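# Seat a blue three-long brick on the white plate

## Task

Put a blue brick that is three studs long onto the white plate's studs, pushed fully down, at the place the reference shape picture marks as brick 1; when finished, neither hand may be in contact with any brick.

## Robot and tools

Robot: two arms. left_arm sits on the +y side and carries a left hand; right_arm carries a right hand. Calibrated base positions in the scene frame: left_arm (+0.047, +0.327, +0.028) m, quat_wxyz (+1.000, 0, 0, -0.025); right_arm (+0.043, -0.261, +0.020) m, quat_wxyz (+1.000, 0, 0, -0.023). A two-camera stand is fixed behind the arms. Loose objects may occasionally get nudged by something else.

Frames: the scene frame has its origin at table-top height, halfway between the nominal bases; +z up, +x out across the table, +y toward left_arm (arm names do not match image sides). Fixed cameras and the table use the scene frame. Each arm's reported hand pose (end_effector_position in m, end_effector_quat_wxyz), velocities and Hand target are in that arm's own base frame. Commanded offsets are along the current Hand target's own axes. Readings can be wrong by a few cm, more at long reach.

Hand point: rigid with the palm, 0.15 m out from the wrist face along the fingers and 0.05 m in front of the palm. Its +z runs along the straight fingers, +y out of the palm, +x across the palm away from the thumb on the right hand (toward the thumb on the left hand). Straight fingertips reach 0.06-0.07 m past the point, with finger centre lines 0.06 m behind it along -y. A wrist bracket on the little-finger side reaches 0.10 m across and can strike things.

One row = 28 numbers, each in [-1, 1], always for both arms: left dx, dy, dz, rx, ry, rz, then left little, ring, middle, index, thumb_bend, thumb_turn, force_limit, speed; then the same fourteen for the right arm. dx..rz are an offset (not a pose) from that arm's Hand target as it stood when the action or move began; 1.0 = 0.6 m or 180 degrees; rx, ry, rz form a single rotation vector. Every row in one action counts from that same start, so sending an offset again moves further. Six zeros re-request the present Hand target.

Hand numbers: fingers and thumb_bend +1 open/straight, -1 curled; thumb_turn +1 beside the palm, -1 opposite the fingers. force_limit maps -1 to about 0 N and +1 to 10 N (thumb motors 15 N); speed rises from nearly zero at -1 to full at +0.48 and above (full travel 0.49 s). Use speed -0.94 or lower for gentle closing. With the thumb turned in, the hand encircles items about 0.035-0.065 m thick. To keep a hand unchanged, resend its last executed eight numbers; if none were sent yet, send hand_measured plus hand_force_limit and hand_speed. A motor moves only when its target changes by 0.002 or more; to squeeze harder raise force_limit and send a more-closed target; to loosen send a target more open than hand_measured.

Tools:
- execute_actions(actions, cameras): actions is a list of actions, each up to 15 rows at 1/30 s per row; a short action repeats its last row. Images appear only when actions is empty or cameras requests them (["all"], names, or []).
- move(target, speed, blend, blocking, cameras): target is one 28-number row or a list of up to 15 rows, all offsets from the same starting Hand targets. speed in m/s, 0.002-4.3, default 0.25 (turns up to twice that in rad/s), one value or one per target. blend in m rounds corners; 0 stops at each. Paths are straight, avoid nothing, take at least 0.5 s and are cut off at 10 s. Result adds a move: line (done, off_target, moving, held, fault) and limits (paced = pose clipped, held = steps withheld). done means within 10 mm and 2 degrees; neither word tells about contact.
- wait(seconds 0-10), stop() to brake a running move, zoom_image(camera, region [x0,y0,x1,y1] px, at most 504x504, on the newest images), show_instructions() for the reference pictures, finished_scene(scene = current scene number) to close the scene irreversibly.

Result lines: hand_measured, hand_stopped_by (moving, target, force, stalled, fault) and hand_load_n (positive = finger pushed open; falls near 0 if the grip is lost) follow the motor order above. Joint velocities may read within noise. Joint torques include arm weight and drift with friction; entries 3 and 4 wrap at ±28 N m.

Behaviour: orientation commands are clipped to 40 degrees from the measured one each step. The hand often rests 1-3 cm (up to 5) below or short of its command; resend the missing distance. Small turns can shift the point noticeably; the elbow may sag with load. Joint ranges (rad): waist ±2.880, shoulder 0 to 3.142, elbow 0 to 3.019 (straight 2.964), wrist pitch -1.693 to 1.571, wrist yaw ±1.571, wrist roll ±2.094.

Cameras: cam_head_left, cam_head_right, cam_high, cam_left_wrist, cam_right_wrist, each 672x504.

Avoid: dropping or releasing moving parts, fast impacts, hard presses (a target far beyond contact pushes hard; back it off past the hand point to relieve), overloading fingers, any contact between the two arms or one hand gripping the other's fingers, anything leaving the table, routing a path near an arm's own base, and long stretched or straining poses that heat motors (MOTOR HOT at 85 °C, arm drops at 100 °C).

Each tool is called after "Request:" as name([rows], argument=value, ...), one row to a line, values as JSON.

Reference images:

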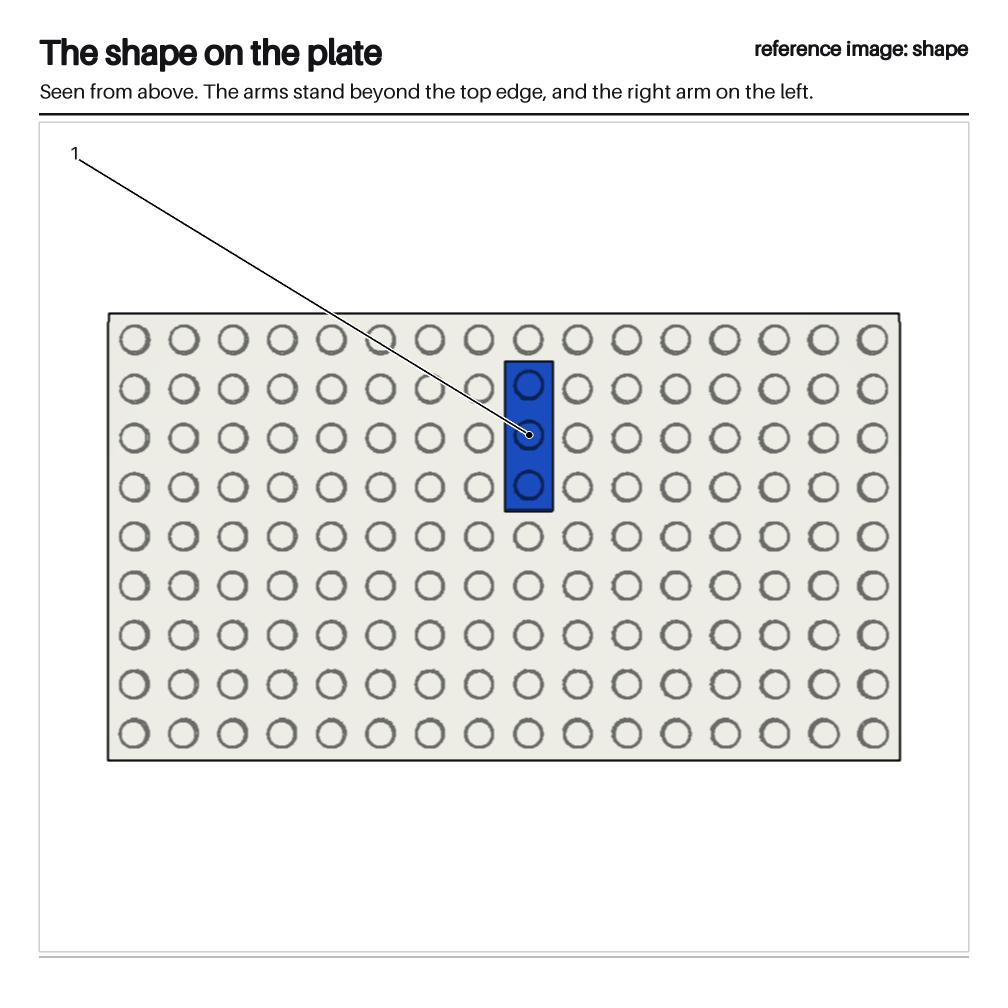

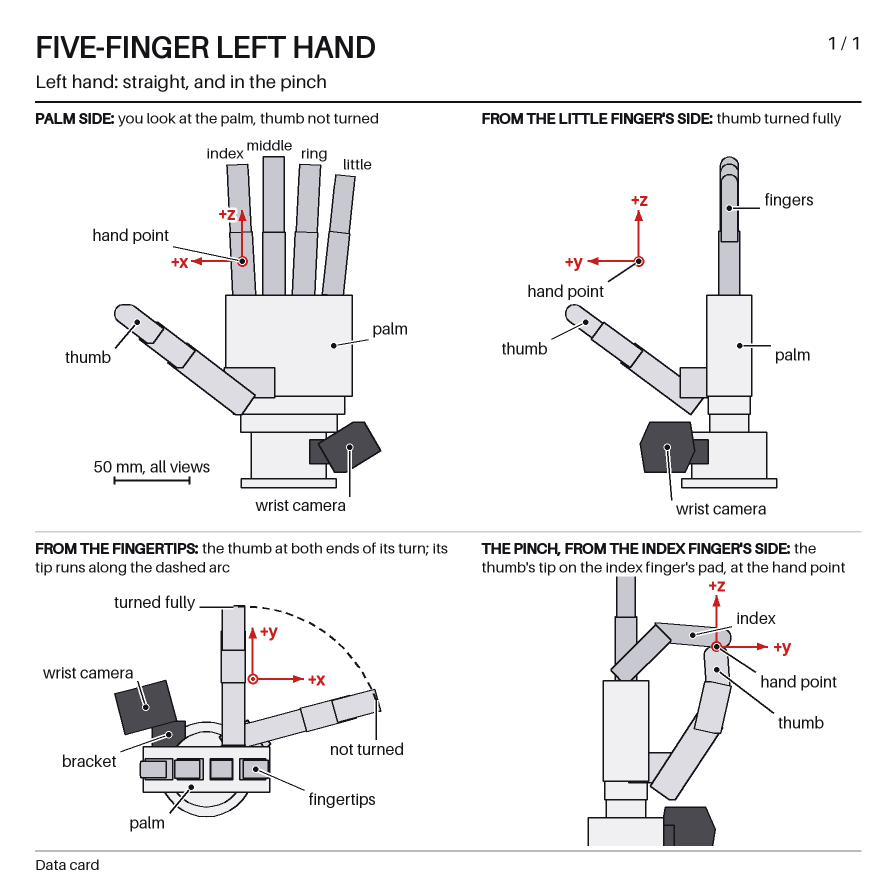

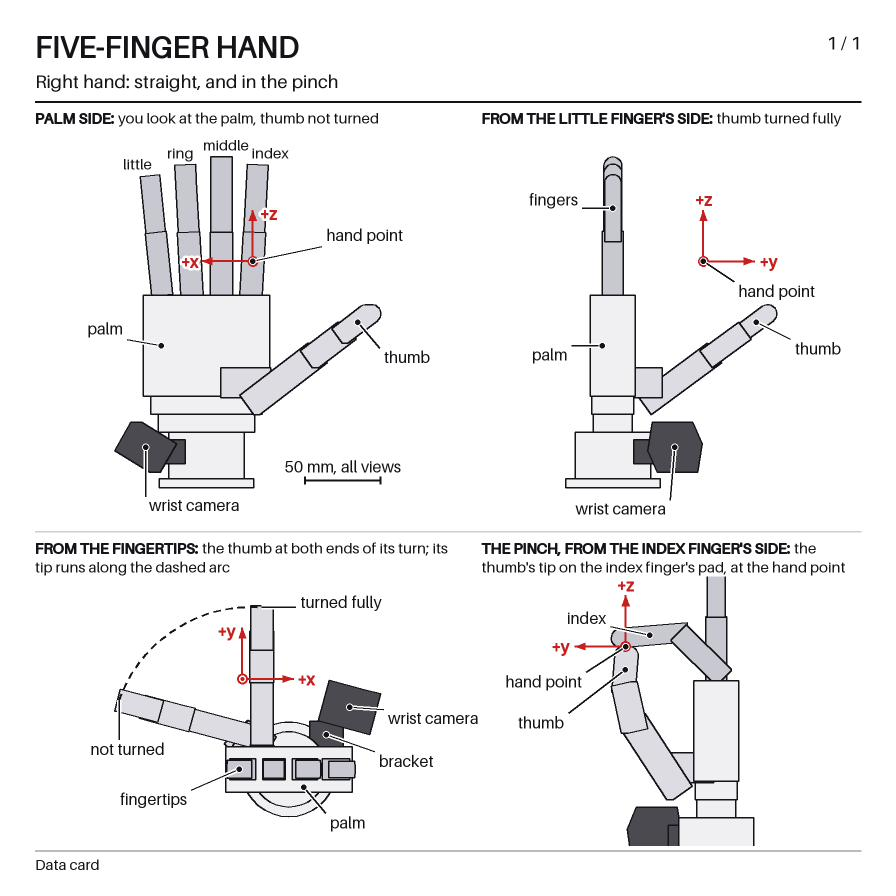

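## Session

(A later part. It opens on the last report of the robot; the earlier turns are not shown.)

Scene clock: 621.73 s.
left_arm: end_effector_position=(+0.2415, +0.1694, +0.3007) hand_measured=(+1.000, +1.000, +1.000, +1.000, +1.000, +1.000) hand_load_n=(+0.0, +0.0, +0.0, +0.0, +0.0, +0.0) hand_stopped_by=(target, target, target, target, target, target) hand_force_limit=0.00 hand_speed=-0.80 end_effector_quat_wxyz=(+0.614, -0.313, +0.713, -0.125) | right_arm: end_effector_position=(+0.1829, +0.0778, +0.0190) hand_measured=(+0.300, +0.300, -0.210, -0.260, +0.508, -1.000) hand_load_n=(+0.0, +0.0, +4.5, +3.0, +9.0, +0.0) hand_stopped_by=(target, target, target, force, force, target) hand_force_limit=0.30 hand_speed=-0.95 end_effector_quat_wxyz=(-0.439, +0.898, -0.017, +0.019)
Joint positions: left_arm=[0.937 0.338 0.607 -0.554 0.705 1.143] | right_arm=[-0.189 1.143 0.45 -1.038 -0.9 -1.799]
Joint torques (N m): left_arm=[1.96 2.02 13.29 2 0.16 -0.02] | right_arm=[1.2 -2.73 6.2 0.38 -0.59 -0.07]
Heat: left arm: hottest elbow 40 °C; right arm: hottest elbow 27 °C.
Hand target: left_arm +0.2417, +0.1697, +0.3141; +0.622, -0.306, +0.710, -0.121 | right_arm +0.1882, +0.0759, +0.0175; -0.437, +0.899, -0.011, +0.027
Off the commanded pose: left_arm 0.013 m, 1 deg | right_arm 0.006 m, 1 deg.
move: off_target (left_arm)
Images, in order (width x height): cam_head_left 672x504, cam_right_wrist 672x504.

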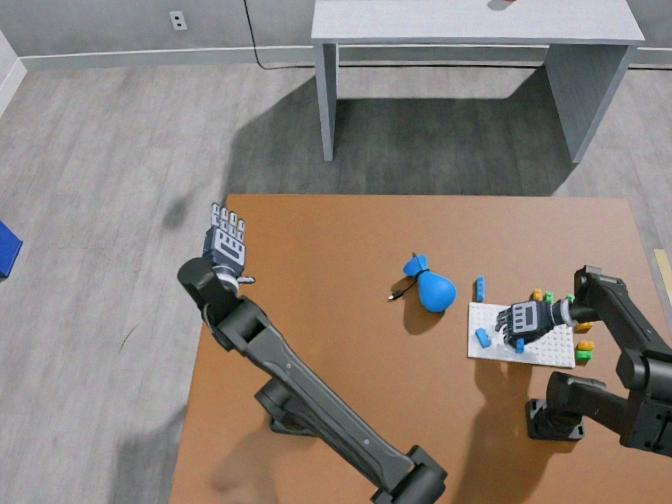

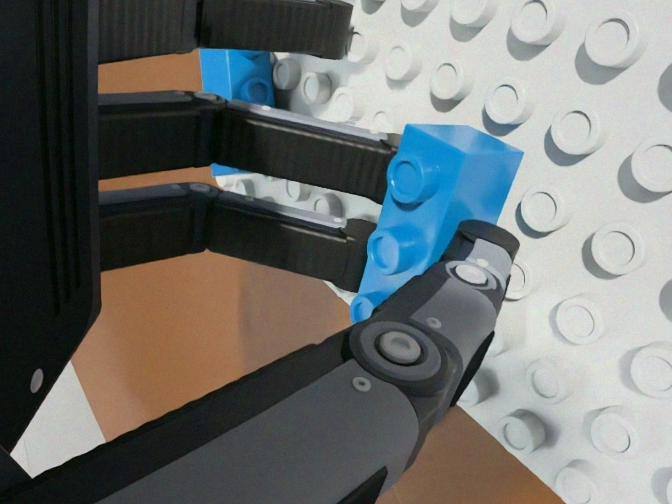

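Request:
move(target=[0,0,0,0,0,0,1,1,1,1,1,1,0,-0.8,-0.0067,0.0107,0.0080,0,0,0,0.3,0.3,-0.21,-0.3,0.3,-1,0.3,-0.95], speed=0.03, cameras=["cam_right_wrist"])

Request:
zoom_image(camera="cam_right_wrist", region=[432, 20, 672, 260])

Request:
zoom_image(camera="cam_right_wrist", region=[320, 80, 560, 320])

Scene clock: 623.27 s.
left_arm: end_effector_position=(+0.2415, +0.1694, +0.3007) hand_measured=(+1.000, +1.000, +1.000, +1.000, +1.000, +1.000) hand_load_n=(-0.5, +0.0, +0.0, +0.0, +0.0, +0.0) hand_stopped_by=(target, target, target, target, target, target) hand_force_limit=0.00 hand_speed=-0.80 end_effector_quat_wxyz=(+0.614, -0.313, +0.713, -0.125) | right_arm: end_effector_position=(+0.1821, +0.0782, +0.0170) hand_measured=(+0.300, +0.300, -0.210, -0.260, +0.508, -1.000) hand_load_n=(+0.0, +0.0, +5.0, +2.5, +9.0, -0.5) hand_stopped_by=(target, target, target, force, force, target) hand_force_limit=0.30 hand_speed=-0.95 end_effector_quat_wxyz=(-0.440, +0.898, -0.018, +0.020)
Joint positions: left_arm=[0.937 0.338 0.607 -0.554 0.705 1.143] | right_arm=[-0.19 1.145 0.444 -1.029 -0.901 -1.799]
Joint torques (N m): left_arm=[2.08 3.02 13.45 2.32 0.2 -0.03] | right_arm=[1.08 -1.96 5.16 1.06 -0.5 -0.13]
Heat: left arm: hottest elbow 40 °C; right arm: hottest elbow 27 °C.
Hand target: left_arm +0.2417, +0.1697, +0.3141; +0.622, -0.306, +0.710, -0.121 | right_arm +0.1845, +0.0760, +0.0094; -0.437, +0.899, -0.011, +0.027
Off the commanded pose: left_arm 0.013 m, 1 deg | right_arm 0.008 m, 1 deg.
move: off_target (left_arm)
Images, in order (width x height): cam_right_wrist 672x504.

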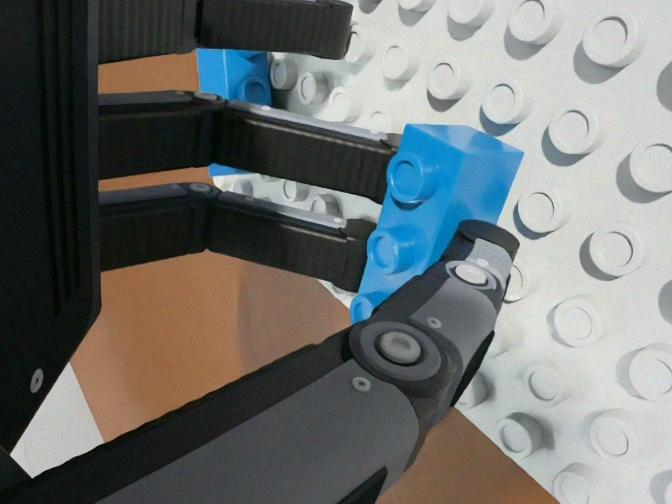

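Scaled by 2.100 from the camera's 672x504 image, which has a finer 960x720 frame.

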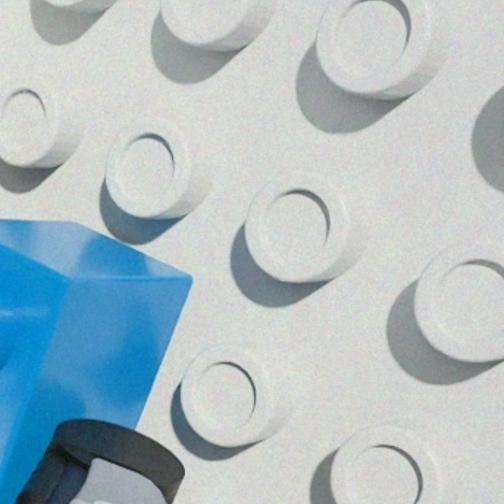

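Scaled by 2.100 from the camera's 672x504 image, which has a finer 960x720 frame.

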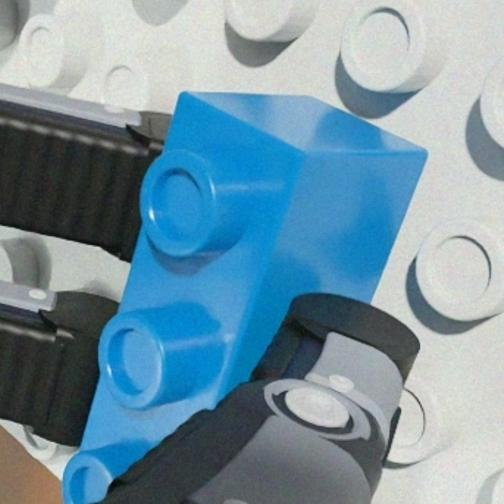

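Request:
move(target=[0,0,0,0,0,0,1,1,1,1,1,1,0,-0.8,-0.0050,0.0080,0.0060,0,0,0,0.3,0.3,-0.21,-0.3,0.3,-1,0.3,-0.95], speed=0.03, cameras=["cam_right_wrist"])

Request:
zoom_image(camera="cam_right_wrist", region=[320, 80, 560, 320])

Scene clock: 624.57 s.
left_arm: end_effector_position=(+0.2415, +0.1694, +0.3007) hand_measured=(+1.000, +1.000, +1.000, +1.000, +1.000, +1.000) hand_load_n=(+0.0, +0.0, -0.5, +0.0, +0.0, +0.0) hand_stopped_by=(target, target, target, target, target, target) hand_force_limit=0.00 hand_speed=-0.80 end_effector_quat_wxyz=(+0.614, -0.313, +0.713, -0.125) | right_arm: end_effector_position=(+0.1815, +0.0783, +0.0159) hand_measured=(+0.300, +0.300, -0.210, -0.260, +0.508, -1.000) hand_load_n=(+0.0, +0.5, +4.5, +2.5, +9.5, -1.0) hand_stopped_by=(target, target, target, force, force, target) hand_force_limit=0.30 hand_speed=-0.95 end_effector_quat_wxyz=(-0.442, +0.897, -0.020, +0.022)
Joint positions: left_arm=[0.937 0.338 0.607 -0.554 0.705 1.143] | right_arm=[-0.196 1.145 0.439 -1.023 -0.907 -1.799]
Joint torques (N m): left_arm=[2.9 2.96 13.44 2.04 0.18 0] | right_arm=[0.97 -1.38 4.48 1.51 -0.27 -0.17]
Heat: left arm: hottest elbow 40 °C; right arm: hottest elbow 27 °C.
Hand target: left_arm +0.2417, +0.1697, +0.3141; +0.622, -0.306, +0.710, -0.121 | right_arm +0.1816, +0.0760, +0.0032; -0.437, +0.899, -0.011, +0.027
Off the commanded pose: left_arm 0.013 m, 1 deg | right_arm 0.013 m, 1 deg.
move: off_target (left_arm, right_arm)
Images, in order (width x height): cam_right_wrist 672x504.

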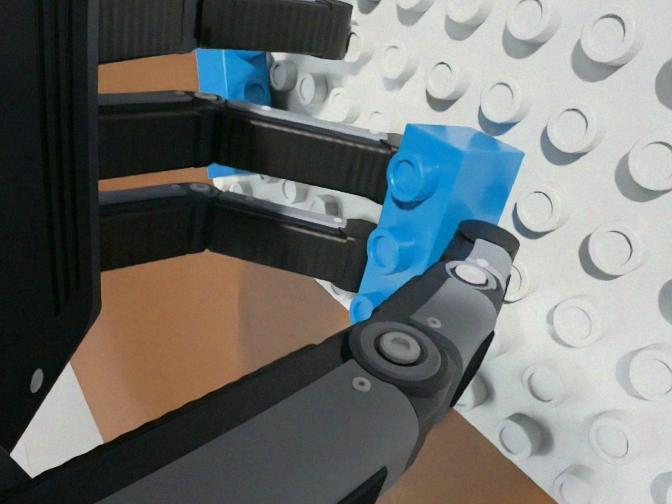

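Scaled by 2.100 from the camera's 672x504 image, which has a finer 960x720 frame.

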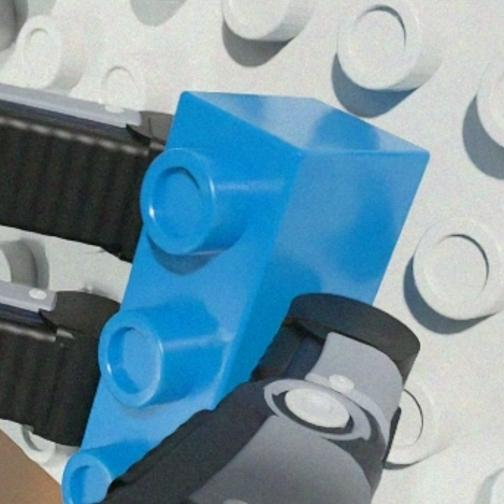

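Request:
move([
  [0,0,0,0,0,0,1,1,1,1,1,1,0,-0.8,0,0,0,0,0,0,0.3,0.3,-0.21,-0.3,0.2,-1,0.65,-0.95],
  [0,0,0,0,0,0,1,1,1,1,1,1,0,-0.8,0,0.0080,0.0060,0,0,0,0.3,0.3,-0.21,-0.3,0.2,-1,0.65,-0.95],
], speed=0.03, cameras=["cam_right_wrist"])

Request:
zoom_image(camera="cam_right_wrist", region=[320, 80, 560, 320])

Scene clock: 626.57 s.
left_arm: end_effector_position=(+0.2415, +0.1694, +0.3007) hand_measured=(+1.000, +1.000, +1.000, +1.000, +1.000, +1.000) hand_load_n=(+0.0, +0.0, +0.0, +0.0, +0.0, +0.0) hand_stopped_by=(target, target, target, target, target, target) hand_force_limit=0.00 hand_speed=-0.80 end_effector_quat_wxyz=(+0.614, -0.313, +0.713, -0.125) | right_arm: end_effector_position=(+0.1815, +0.0780, +0.0150) hand_measured=(+0.300, +0.300, -0.210, -0.260, +0.500, -1.000) hand_load_n=(+0.0, +3.0, +5.0, +2.5, +12.0, -0.5) hand_stopped_by=(target, target, target, force, force, target) hand_force_limit=0.65 hand_speed=-0.95 end_effector_quat_wxyz=(-0.444, +0.896, -0.023, +0.023)
Joint positions: left_arm=[0.937 0.338 0.607 -0.554 0.705 1.143] | right_arm=[-0.201 1.15 0.437 -1.02 -0.91 -1.8]
Joint torques (N m): left_arm=[2.26 2.37 13.3 2.09 0.17 0.01] | right_arm=[1.55 -0.44 4.07 2.17 -0.11 -0.21]
Heat: left arm: hottest elbow 40 °C; right arm: hottest elbow 26 °C.
Hand target: left_arm +0.2417, +0.1697, +0.3141; +0.622, -0.306, +0.710, -0.121 | right_arm +0.1820, +0.0758, -0.0027; -0.437, +0.899, -0.011, +0.027
Off the commanded pose: left_arm 0.013 m, 1 deg | right_arm 0.018 m, 2 deg.
move: off_target (left_arm, right_arm)
Images, in order (width x height): cam_right_wrist 672x504.

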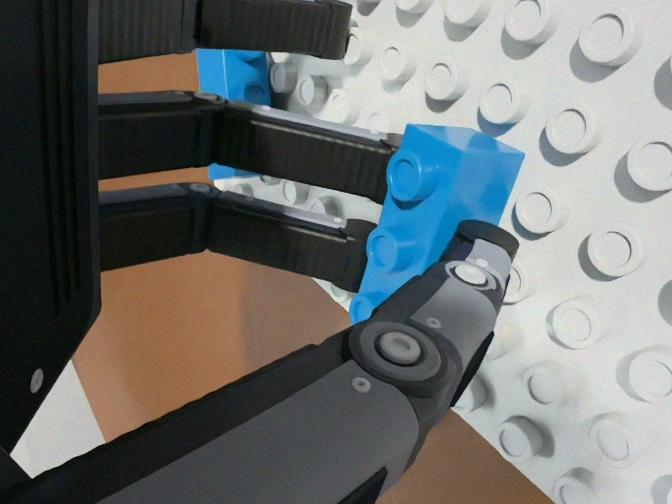

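Scaled by 2.100 from the camera's 672x504 image, which has a finer 960x720 frame.

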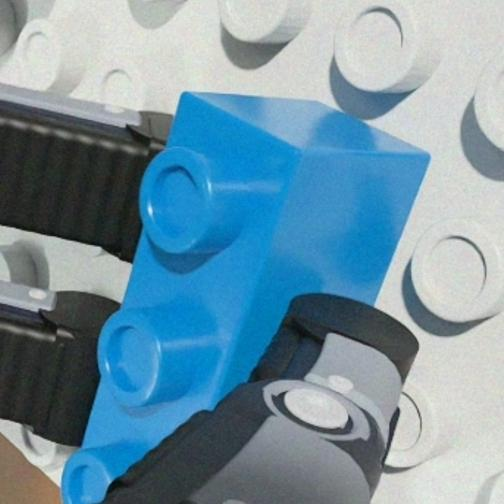

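Request:
move(target=[0,0,0,0,0,0,1,1,1,1,1,1,0,-0.8,0,0.0110,0.0085,0,0,0,0.3,0.3,-0.21,-0.3,0.2,-1,0.65,-0.95], speed=0.03, cameras=["cam_right_wrist"])

Request:
zoom_image(camera="cam_right_wrist", region=[320, 80, 560, 320])

Scene clock: 628.80 s.
left_arm: end_effector_position=(+0.2415, +0.1694, +0.3007) hand_measured=(+1.000, +1.000, +1.000, +1.000, +1.000, +1.000) hand_load_n=(+0.0, +0.0, +0.0, +0.0, +0.0, +0.0) hand_stopped_by=(target, target, target, target, target, target) hand_force_limit=0.00 hand_speed=-0.80 end_effector_quat_wxyz=(+0.614, -0.313, +0.713, -0.125) | right_arm: end_effector_position=(+0.1817, +0.0785, +0.0133) hand_measured=(+0.300, +0.300, -0.210, -0.262, +0.502, -1.000) hand_load_n=(+0.0, +8.5, +2.5, +0.0, +15.0, +4.0) hand_stopped_by=(target, target, target, force, force, target) hand_force_limit=0.65 hand_speed=-0.95 end_effector_quat_wxyz=(-0.447, +0.894, -0.028, +0.021)
Joint positions: left_arm=[0.937 0.338 0.607 -0.554 0.705 1.143] | right_arm=[-0.206 1.162 0.435 -1.012 -0.918 -1.799]
Joint torques (N m): left_arm=[2.14 2.55 13.55 2.04 0.15 0.04] | right_arm=[1.61 0.26 3.54 2.95 0.24 -0.29]
Heat: left arm: hottest elbow 40 °C; right arm: hottest elbow 26 °C.
Hand target: left_arm +0.2417, +0.1697, +0.3141; +0.622, -0.306, +0.710, -0.121 | right_arm +0.1824, +0.0757, -0.0110; -0.437, +0.899, -0.011, +0.027
Off the commanded pose: left_arm 0.013 m, 1 deg | right_arm 0.025 m, 2 deg.
move: off_target (left_arm, right_arm)
Images, in order (width x height): cam_right_wrist 672x504.

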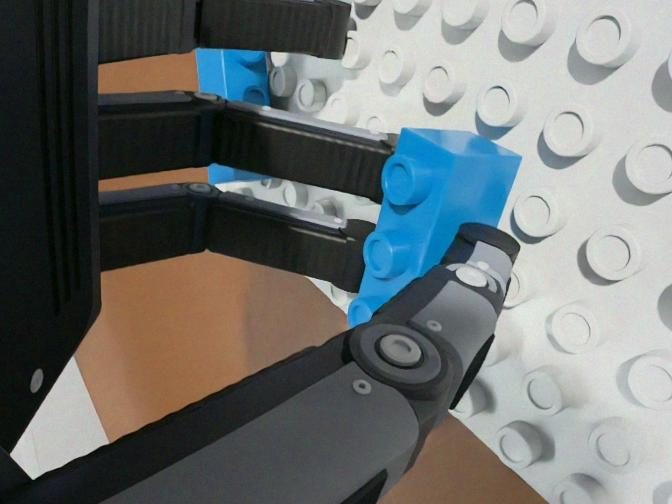

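Scaled by 2.100 from the camera's 672x504 image, which has a finer 960x720 frame.

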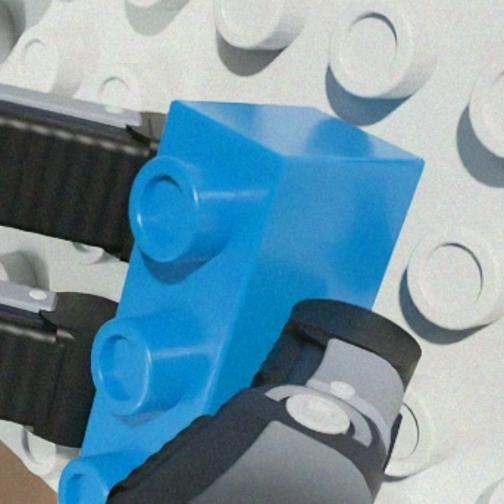

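Request:
move([
  [0,0,0,0,0,0,1,1,1,1,1,1,0,-0.8,0,-0.0190,-0.0145,0,0,0,0.3,0.3,-0.21,-0.3,0.2,-1,0.65,-0.95],
  [0,0,0,0,0,0,1,1,1,1,1,1,0,-0.8,0,-0.0330,-0.0250,0,0,0,0.3,0.3,-0.21,-0.3,0.2,-1,0.65,-0.95],
], speed=0.04, cameras=["cam_right_wrist"])

Request:
zoom_image(camera="cam_right_wrist", region=[320, 80, 560, 320])

Scene clock: 630.70 s.
left_arm: end_effector_position=(+0.2415, +0.1694, +0.3007) hand_measured=(+1.000, +1.000, +1.000, +1.000, +1.000, +1.000) hand_load_n=(+0.0, +0.0, +0.0, +0.0, +0.0, +0.0) hand_stopped_by=(target, target, target, target, target, target) hand_force_limit=0.00 hand_speed=-0.80 end_effector_quat_wxyz=(+0.614, -0.313, +0.713, -0.125) | right_arm: end_effector_position=(+0.1828, +0.0774, +0.0154) hand_measured=(+0.300, +0.300, -0.210, -0.260, +0.502, -1.000) hand_load_n=(+0.0, +7.0, +5.5, +3.5, +14.0, +5.0) hand_stopped_by=(target, target, target, force, force, target) hand_force_limit=0.65 hand_speed=-0.95 end_effector_quat_wxyz=(-0.444, +0.895, -0.020, +0.029)
Joint positions: left_arm=[0.937 0.338 0.607 -0.554 0.705 1.143] | right_arm=[-0.206 1.144 0.435 -1.017 -0.913 -1.809]
Joint torques (N m): left_arm=[1.67 2.43 13.48 2.03 0.19 -0.02] | right_arm=[2.26 -3.55 5.76 -0.25 -0.03 -0.04]
Heat: left arm: hottest elbow 40 °C; right arm: hottest elbow 26 °C.
Hand target: left_arm +0.2417, +0.1697, +0.3141; +0.622, -0.306, +0.710, -0.121 | right_arm +0.1813, +0.0762, +0.0138; -0.437, +0.899, -0.011, +0.027
Off the commanded pose: left_arm 0.013 m, 1 deg | right_arm 0.002 m, 1 deg.
move: off_target (left_arm)
Images, in order (width x height): cam_right_wrist 672x504.

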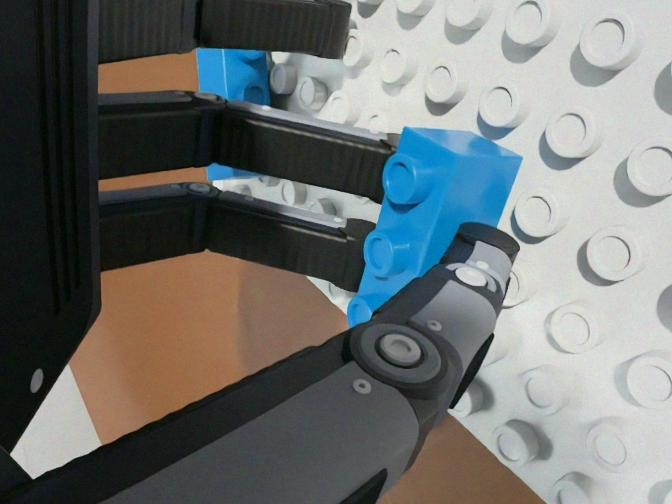

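Scaled by 2.100 from the camera's 672x504 image, which has a finer 960x720 frame.

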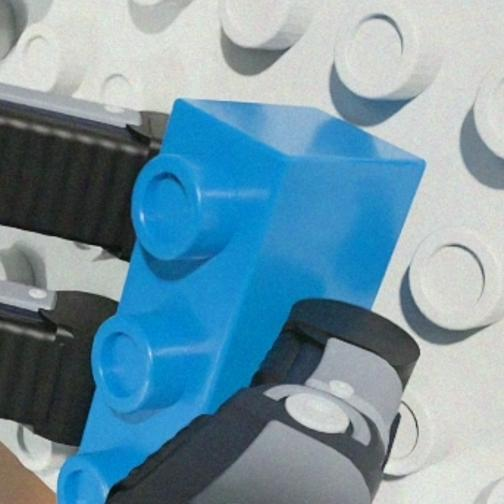

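Request:
move([
  [0,0,0,0,0,0,1,1,1,1,1,1,0,-0.8,0.0030,-0.0260,-0.0205,0,0,0,0.3,0.3,-0.21,-0.3,0.2,-1,0.65,-0.95],
  [0,0,0,0,0,0,1,1,1,1,1,1,0,-0.8,0.0030,-0.0260,-0.0205,0,0,0,-0.2,-0.2,-0.21,-0.3,0.2,-1,0.65,-0.5],
], speed=0.04, cameras=["cam_right_wrist"])

Request:
zoom_image(camera="cam_right_wrist", region=[320, 80, 560, 320])

Scene clock: 633.27 s.
left_arm: end_effector_position=(+0.2415, +0.1694, +0.3007) hand_measured=(+1.000, +1.000, +1.000, +1.000, +1.000, +1.000) hand_load_n=(+0.0, +0.0, +0.0, +0.0, +0.0, +0.0) hand_stopped_by=(target, target, target, target, target, target) hand_force_limit=0.00 hand_speed=-0.80 end_effector_quat_wxyz=(+0.614, -0.313, +0.713, -0.125) | right_arm: end_effector_position=(+0.1695, +0.0782, +0.0242) hand_measured=(-0.200, -0.200, -0.210, -0.260, +0.502, -1.000) hand_load_n=(+0.0, +0.5, +6.0, +3.5, +12.0, +2.0) hand_stopped_by=(target, target, target, force, force, target) hand_force_limit=0.65 hand_speed=-0.50 end_effector_quat_wxyz=(-0.440, +0.898, -0.019, +0.015)
Joint positions: left_arm=[0.937 0.338 0.607 -0.554 0.705 1.143] | right_arm=[-0.201 1.098 0.435 -1.094 -0.899 -1.821]
Joint torques (N m): left_arm=[1.61 3.37 13.11 1.99 0.12 0.04] | right_arm=[2.08 -3.55 8.38 -0.47 -0.62 0.09]
Heat: left arm: hottest elbow 40 °C; right arm: hottest elbow 26 °C.
Hand target: left_arm +0.2417, +0.1697, +0.3141; +0.622, -0.306, +0.710, -0.121 | right_arm +0.1823, +0.0761, +0.0337; -0.437, +0.899, -0.011, +0.027
Off the commanded pose: left_arm 0.013 m, 1 deg | right_arm 0.016 m, 2 deg.
move: off_target (left_arm, right_arm); target 2's new numbers were sent with right_arm's hand 0.016 m and 2 deg from that target
Images, in order (width x height): cam_right_wrist 672x504.

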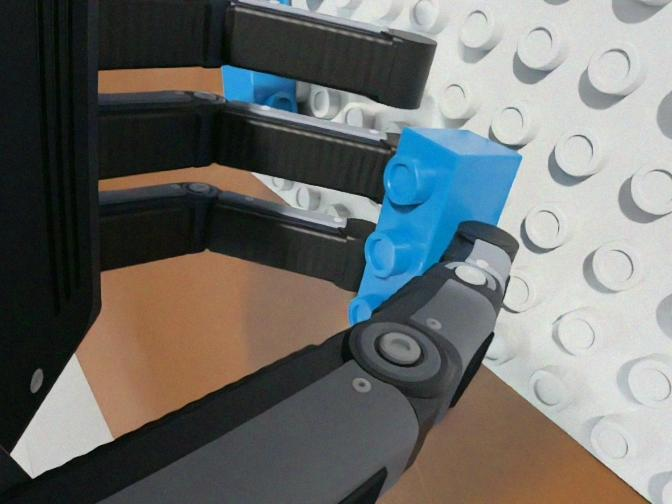

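Scaled by 2.100 from the camera's 672x504 image, which has a finer 960x720 frame.

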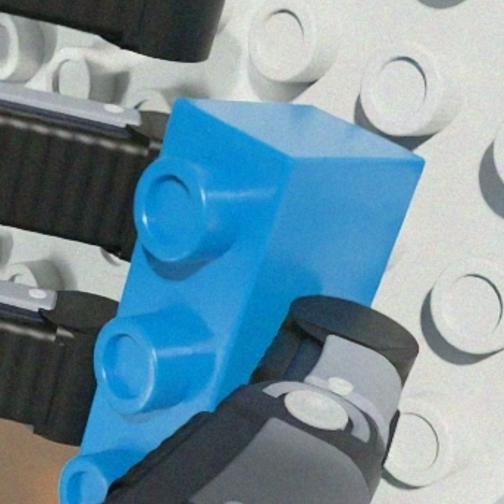

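Request:
move([
  [0,0,0,0,0,0,1,1,1,1,1,1,0,-0.8,0.0278,0.0038,0.0052,0,0,0,-0.2,-0.2,-0.21,-0.3,0.2,-1,0.65,-0.5],
  [0,0,0,0,0,0,1,1,1,1,1,1,0,-0.8,-0.0005,0.0084,0.0074,0,0,0,-0.2,-0.2,-0.21,-0.3,0.2,-1,0.65,-0.5],
  [0,0,0,0,0,0,1,1,1,1,1,1,0,-0.8,0.0211,0.0112,0.0106,0,0,0,-0.2,-0.2,-0.21,-0.3,0.2,-1,0.65,-0.5],
  [0,0,0,0,0,0,1,1,1,1,1,1,0,-0.8,0.0070,0.0143,0.0120,0,0,0,-0.2,-0.2,-0.21,-0.3,0.2,-1,0.65,-0.5],
  [0,0,0,0,0,0,1,1,1,1,1,1,0,-0.8,0.0125,0.0156,0.0130,0,0,0,-0.2,-0.2,-0.21,-0.3,0.2,-1,0.65,-0.5],
], speed=0.06, cameras=["cam_right_wrist"])

Request:
zoom_image(camera="cam_right_wrist", region=[320, 80, 560, 320])

Scene clock: 637.57 s.
left_arm: end_effector_position=(+0.2415, +0.1694, +0.3007) hand_measured=(+1.000, +1.000, +1.000, +1.000, +1.000, +1.000) hand_load_n=(+0.0, +0.0, +0.0, +0.0, +0.0, +0.0) hand_stopped_by=(target, target, target, target, target, target) hand_force_limit=0.00 hand_speed=-0.80 end_effector_quat_wxyz=(+0.614, -0.313, +0.713, -0.125) | right_arm: end_effector_position=(+0.1855, +0.0769, +0.0212) hand_measured=(-0.200, -0.200, -0.210, -0.260, +0.502, -1.000) hand_load_n=(+0.0, +0.0, +6.0, +3.5, +12.5, +2.5) hand_stopped_by=(target, target, target, force, force, target) hand_force_limit=0.65 hand_speed=-0.50 end_effector_quat_wxyz=(-0.438, +0.898, -0.014, +0.022)
Joint positions: left_arm=[0.937 0.338 0.607 -0.554 0.705 1.143] | right_arm=[-0.191 1.142 0.458 -1.045 -0.899 -1.807]
Joint torques (N m): left_arm=[1.67 2.61 13.44 2.32 0.16 0.01] | right_arm=[1.61 -3.25 6.43 0.21 -0.65 0.04]
Heat: left arm: hottest elbow 40 °C; right arm: hottest elbow 27 °C.
Hand target: left_arm +0.2417, +0.1697, +0.3141; +0.622, -0.306, +0.710, -0.121 | right_arm +0.1903, +0.0761, +0.0218; -0.437, +0.899, -0.011, +0.027
Off the commanded pose: left_arm 0.013 m, 1 deg | right_arm 0.005 m, 1 deg.
move: off_target (left_arm)
Images, in order (width x height): cam_right_wrist 672x504.

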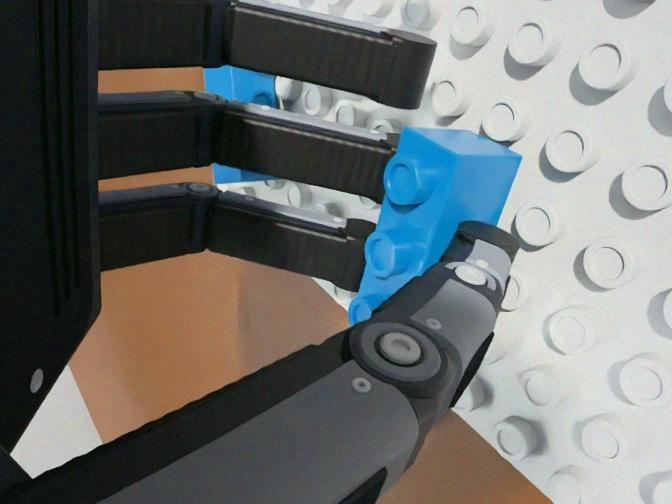

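Scaled by 2.100 from the camera's 672x504 image, which has a finer 960x720 frame.

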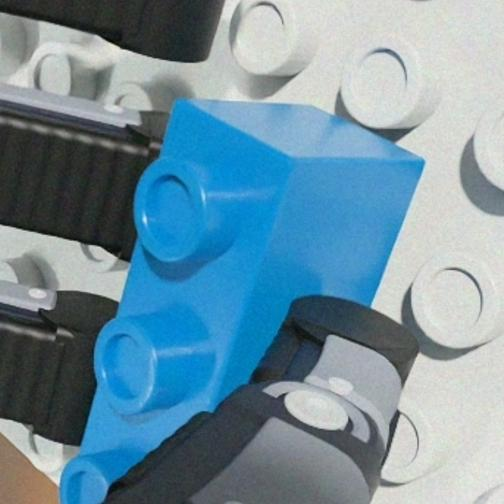

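Request:
move([
  [0,0,0,0,0,0,1,1,1,1,1,1,0,-0.8,-0.0200,-0.0021,-0.0028,0,0,0,-0.2,-0.2,-0.21,-0.3,0.2,-1,0.65,-0.5],
  [0,0,0,0,0,0,1,1,1,1,1,1,0,-0.8,-0.0025,0.0009,0.0016,0,0,0,-0.2,-0.2,-0.21,-0.3,0.2,-1,0.65,-0.5],
  [0,0,0,0,0,0,1,1,1,1,1,1,0,-0.8,-0.0042,0.0049,0.0047,0,0,0,-0.2,-0.2,-0.21,-0.3,0.2,-1,0.65,-0.5],
], speed=0.06, cameras=["cam_right_wrist"])

Request:
zoom_image(camera="cam_right_wrist", region=[320, 80, 560, 320])

Scene clock: 640.03 s.
left_arm: end_effector_position=(+0.2415, +0.1694, +0.3007) hand_measured=(+1.000, +1.000, +1.000, +1.000, +1.000, +1.000) hand_load_n=(+0.0, +0.0, +0.0, +0.0, +0.0, +0.0) hand_stopped_by=(target, target, target, target, target, target) hand_force_limit=0.00 hand_speed=-0.80 end_effector_quat_wxyz=(+0.614, -0.313, +0.713, -0.125) | right_arm: end_effector_position=(+0.1797, +0.0787, +0.0197) hand_measured=(-0.200, -0.200, -0.210, -0.260, +0.502, -1.000) hand_load_n=(+0.0, +0.0, +4.0, +3.5, +12.5, +3.0) hand_stopped_by=(target, target, target, force, force, target) hand_force_limit=0.65 hand_speed=-0.50 end_effector_quat_wxyz=(-0.441, +0.897, -0.018, +0.020)
Joint positions: left_arm=[0.937 0.338 0.607 -0.554 0.705 1.143] | right_arm=[-0.192 1.131 0.442 -1.044 -0.904 -1.802]
Joint torques (N m): left_arm=[1.55 1.55 13.23 2.11 0.27 0.05] | right_arm=[1.61 -1.85 6.74 0.73 -0.43 0]
Heat: left arm: hottest elbow 40 °C; right arm: hottest elbow 27 °C.
Hand target: left_arm +0.2417, +0.1697, +0.3141; +0.622, -0.306, +0.710, -0.121 | right_arm +0.1879, +0.0766, +0.0176; -0.437, +0.899, -0.011, +0.027
Off the commanded pose: left_arm 0.013 m, 1 deg | right_arm 0.009 m, 1 deg.
move: off_target (left_arm)
Images, in order (width x height): cam_right_wrist 672x504.

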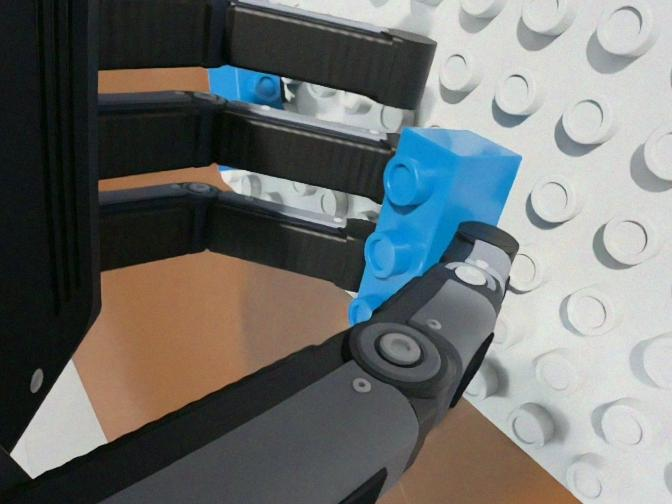

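Scaled by 2.100 from the camera's 672x504 image, which has a finer 960x720 frame.

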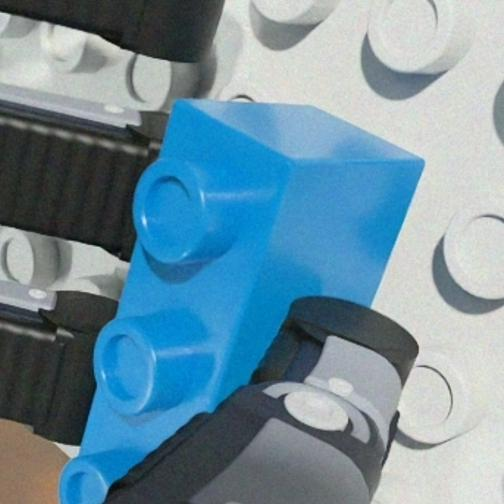

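Request:
move([
  [0,0,0,0,0,0,1,1,1,1,1,1,0,-0.8,0.0150,-0.0024,-0.0024,0,0,0,-0.2,-0.2,-0.21,-0.3,0.2,-1,0.65,-0.5],
  [0,0,0,0,0,0,1,1,1,1,1,1,0,-0.8,0.0035,0.0005,-0.0007,0,0,0,-0.2,-0.2,-0.21,-0.3,0.2,-1,0.65,-0.5],
], speed=0.06, cameras=["cam_right_wrist"])

Request:
zoom_image(camera="cam_right_wrist", region=[320, 80, 560, 320])

Scene clock: 641.60 s.
left_arm: end_effector_position=(+0.2415, +0.1694, +0.3007) hand_measured=(+1.000, +1.000, +1.000, +1.000, +1.000, +1.000) hand_load_n=(+0.0, +0.0, +0.0, +0.0, +0.0, +0.0) hand_stopped_by=(target, target, target, target, target, target) hand_force_limit=0.00 hand_speed=-0.80 end_effector_quat_wxyz=(+0.614, -0.313, +0.713, -0.125) | right_arm: end_effector_position=(+0.1811, +0.0793, +0.0197) hand_measured=(-0.200, -0.200, -0.210, -0.260, +0.502, -1.000) hand_load_n=(+0.0, +0.0, +4.0, +4.5, +12.0, +3.0) hand_stopped_by=(target, target, target, force, force, target) hand_force_limit=0.65 hand_speed=-0.50 end_effector_quat_wxyz=(-0.444, +0.896, -0.025, +0.014)
Joint positions: left_arm=[0.937 0.338 0.607 -0.554 0.705 1.143] | right_arm=[-0.192 1.149 0.45 -1.044 -0.908 -1.791]
Joint torques (N m): left_arm=[1.96 2.02 13.49 1.92 0.2 -0.01] | right_arm=[1.67 -2.9 6.54 0.7 -0.26 -0.11]
Heat: left arm: hottest elbow 40 °C; right arm: hottest elbow 27 °C.
Hand target: left_arm +0.2417, +0.1697, +0.3141; +0.622, -0.306, +0.710, -0.121 | right_arm +0.1900, +0.0760, +0.0178; -0.437, +0.899, -0.011, +0.027
Off the commanded pose: left_arm 0.013 m, 1 deg | right_arm 0.010 m, 2 deg.
move: off_target (left_arm)
Images, in order (width x height): cam_right_wrist 672x504.

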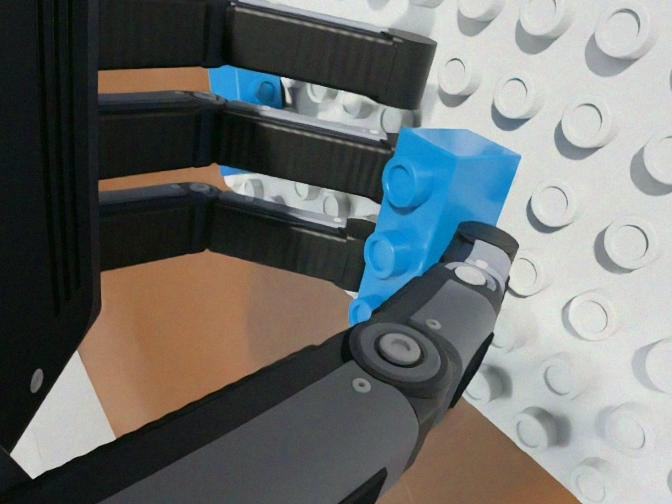

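Scaled by 2.100 from the camera's 672x504 image, which has a finer 960x720 frame.

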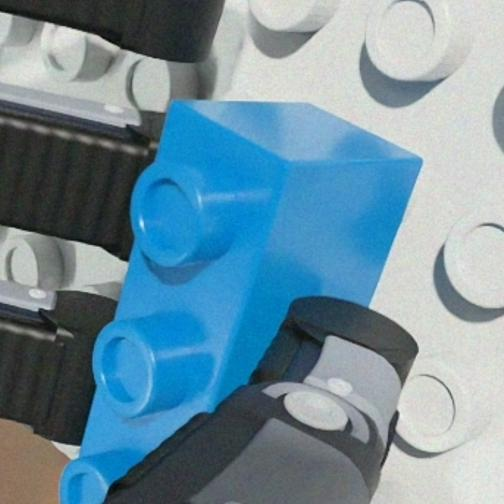

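Request:
execute_actions(actions=[], cameras=["cam_right_wrist", "cam_head_left"])

Scene clock: 643.60 s.
left_arm: end_effector_position=(+0.2415, +0.1694, +0.3007) hand_measured=(+1.000, +1.000, +1.000, +1.000, +1.000, +1.000) hand_load_n=(+0.0, +0.0, +0.0, +0.0, +0.0, +0.0) hand_stopped_by=(target, target, target, target, target, target) hand_force_limit=0.00 hand_speed=-0.80 end_effector_quat_wxyz=(+0.614, -0.313, +0.713, -0.125) | right_arm: end_effector_position=(+0.1811, +0.0793, +0.0197) hand_measured=(-0.200, -0.200, -0.210, -0.260, +0.502, -1.000) hand_load_n=(+0.0, +0.0, +4.0, +4.5, +11.5, +3.0) hand_stopped_by=(target, target, target, force, force, target) hand_force_limit=0.65 hand_speed=-0.50 end_effector_quat_wxyz=(-0.444, +0.896, -0.025, +0.014)
Joint positions: left_arm=[0.937 0.338 0.607 -0.554 0.705 1.143] | right_arm=[-0.192 1.149 0.45 -1.044 -0.908 -1.791]
Joint velocities: within noise
Joint torques (N m): left_arm=[1.9 1.73 13.11 2.13 0.21 0.02] | right_arm=[1.61 -3.02 6.46 0.75 -0.26 -0.12]
Motor temperatures (°C): left_arm=[19 17 40 20 17 19] | right_arm=[25 21 27 18 21 18]
Heat: left arm: hottest elbow 40 °C; right arm: hottest elbow 27 °C.
Hand target: left_arm +0.2417, +0.1697, +0.3141; +0.622, -0.306, +0.710, -0.121 | right_arm +0.1900, +0.0760, +0.0178; -0.437, +0.899, -0.011, +0.027
Off the commanded pose: left_arm 0.013 m, 1 deg | right_arm 0.010 m, 2 deg.
Images, in order (width x height): cam_head_left 672x504, cam_right_wrist 672x504.

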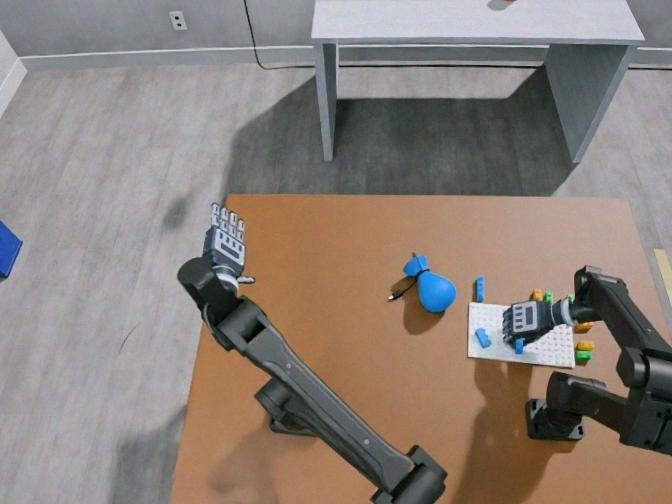

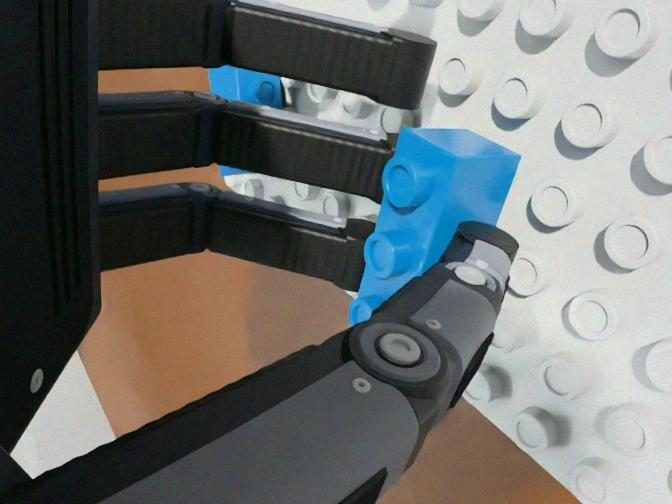

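Request:
execute_actions([
  [[0,0,0,0,0,0,1,1,1,1,1,1,0,-0.8,0,0,0,0,0,0,-0.2,-0.2,-0.19,-0.2,0.56,-1,0.3,-0.93]],
], cameras=["cam_right_wrist"])

Request:
zoom_image(camera="cam_right_wrist", region=[320, 80, 560, 320])

Scene clock: 645.00 s.
left_arm: end_effector_position=(+0.2415, +0.1694, +0.3007) hand_measured=(+1.000, +1.000, +1.000, +1.000, +1.000, +1.000) hand_load_n=(+0.0, +0.0, +0.0, +0.0, +0.0, +0.0) hand_stopped_by=(target, target, target, target, target, target) hand_force_limit=0.00 hand_speed=-0.80 end_effector_quat_wxyz=(+0.614, -0.313, +0.713, -0.125) | right_arm: end_effector_position=(+0.1848, +0.0770, +0.0177) hand_measured=(-0.200, -0.200, -0.190, -0.200, +0.560, -1.000) hand_load_n=(+0.0, +0.0, +0.0, +0.0, +0.0, +0.0) hand_stopped_by=(target, target, target, target, target, target) hand_force_limit=0.30 hand_speed=-0.93 end_effector_quat_wxyz=(-0.439, +0.898, -0.018, +0.022)
Joint positions: left_arm=[0.937 0.338 0.607 -0.554 0.705 1.143] | right_arm=[-0.192 1.149 0.45 -1.029 -0.9 -1.8]
Joint torques (N m): left_arm=[1.2 1.96 13.24 2 0.15 0.01] | right_arm=[1.73 -2.96 6.42 0.21 -0.6 -0.04]
Heat: left arm: hottest elbow 40 °C; right arm: hottest elbow 27 °C.
Hand target: left_arm +0.2417, +0.1697, +0.3141; +0.622, -0.306, +0.710, -0.121 | right_arm +0.1900, +0.0760, +0.0178; -0.437, +0.899, -0.011, +0.027
Off the commanded pose: left_arm 0.013 m, 1 deg | right_arm 0.005 m, 1 deg.
Images, in order (width x height): cam_right_wrist 672x504.

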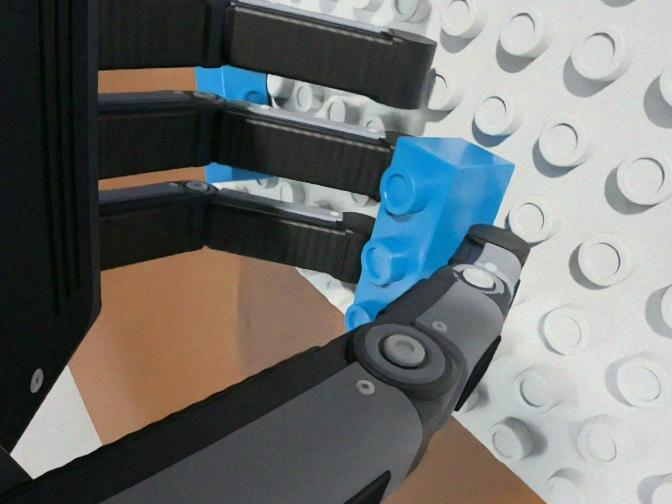

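Scaled by 2.100 from the camera's 672x504 image, which has a finer 960x720 frame.

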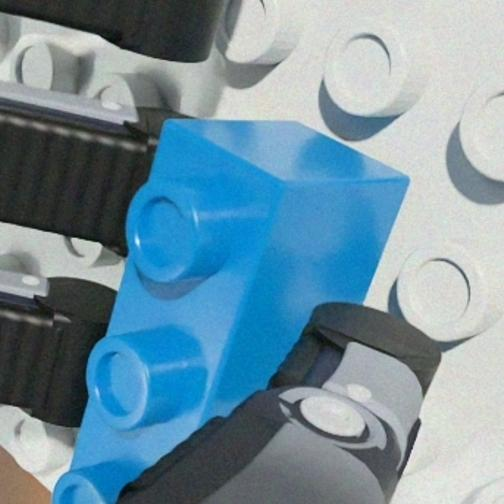

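Request:
zoom_image(camera="cam_right_wrist", region=[440, 80, 560, 200])

Request:
zoom_image(camera="cam_right_wrist", region=[470, 140, 590, 260])

Scaled by 4.200 from the camera's 672x504 image, which has a finer 960x720 frame.

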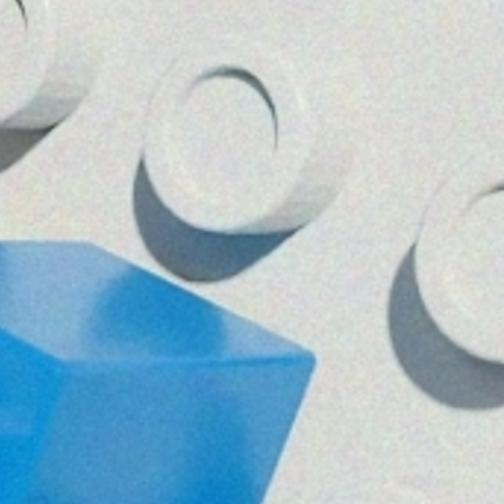

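Scaled by 4.200 from the camera's 672x504 image, which has a finer 960x720 frame.

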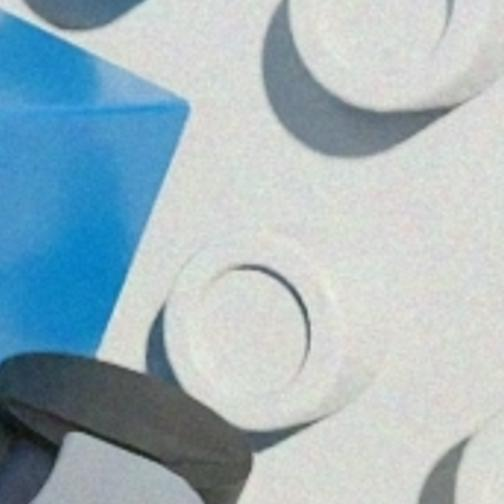

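Request:
execute_actions([
  [[0,0,0,0,0,0,1,1,1,1,1,1,0,-0.8,0,0,0,0,0,0,-0.2,-0.2,-0.215,-0.21,0.561,-1,-0.3,-0.93]],
  [[0,0,0,0,0,0,1,1,1,1,1,1,0,-0.8,0,0,0,0,0,0,-0.2,-0.2,-0.215,-0.21,0.4,-1,-0.4,-0.93]],
  [[0,0,0,0,0,0,1,1,1,1,1,1,0,-0.8,0,0,0,0,0,0,-0.2,-0.2,-0.215,-0.31,0.4,-1,-0.5,-0.94]],
], cameras=["cam_right_wrist"])

Request:
zoom_image(camera="cam_right_wrist", region=[320, 80, 560, 320])

Scene clock: 648.60 s.
left_arm: end_effector_position=(+0.2415, +0.1694, +0.3007) hand_measured=(+1.000, +1.000, +1.000, +1.000, +1.000, +1.000) hand_load_n=(+0.0, +0.0, +0.0, +0.0, +0.0, +0.0) hand_stopped_by=(target, target, target, target, target, target) hand_force_limit=0.00 hand_speed=-0.80 end_effector_quat_wxyz=(+0.614, -0.313, +0.713, -0.125) | right_arm: end_effector_position=(+0.1848, +0.0768, +0.0175) hand_measured=(-0.200, -0.200, -0.214, -0.282, +0.526, -1.000) hand_load_n=(+0.0, +0.0, +3.0, +3.0, +7.5, +0.5) hand_stopped_by=(target, target, target, force, force, target) hand_force_limit=-0.50 hand_speed=-0.94 end_effector_quat_wxyz=(-0.438, +0.898, -0.017, +0.022)
Joint positions: left_arm=[0.937 0.338 0.607 -0.554 0.705 1.143] | right_arm=[-0.192 1.149 0.45 -1.029 -0.899 -1.801]
Joint torques (N m): left_arm=[1.44 2.96 13.3 2.06 0.2 0] | right_arm=[1.61 -2.9 6.49 0.17 -0.65 -0.02]
Heat: left arm: hottest elbow 40 °C; right arm: hottest elbow 27 °C.
Hand target: left_arm +0.2417, +0.1697, +0.3141; +0.622, -0.306, +0.710, -0.121 | right_arm +0.1900, +0.0760, +0.0178; -0.437, +0.899, -0.011, +0.027
Off the commanded pose: left_arm 0.013 m, 1 deg | right_arm 0.005 m, 1 deg.
Images, in order (width x height): cam_right_wrist 672x504.

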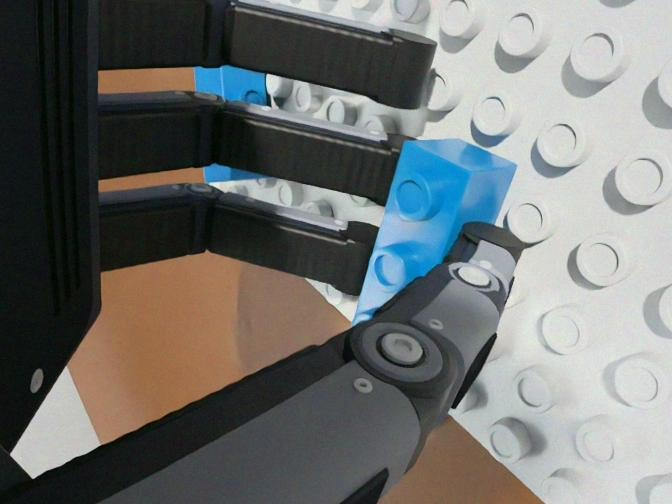

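Scaled by 2.100 from the camera's 672x504 image, which has a finer 960x720 frame.

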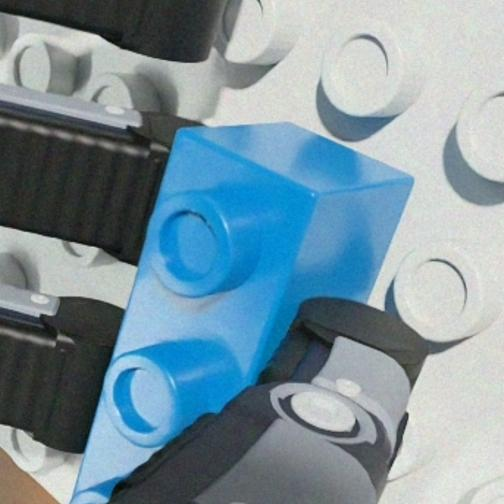

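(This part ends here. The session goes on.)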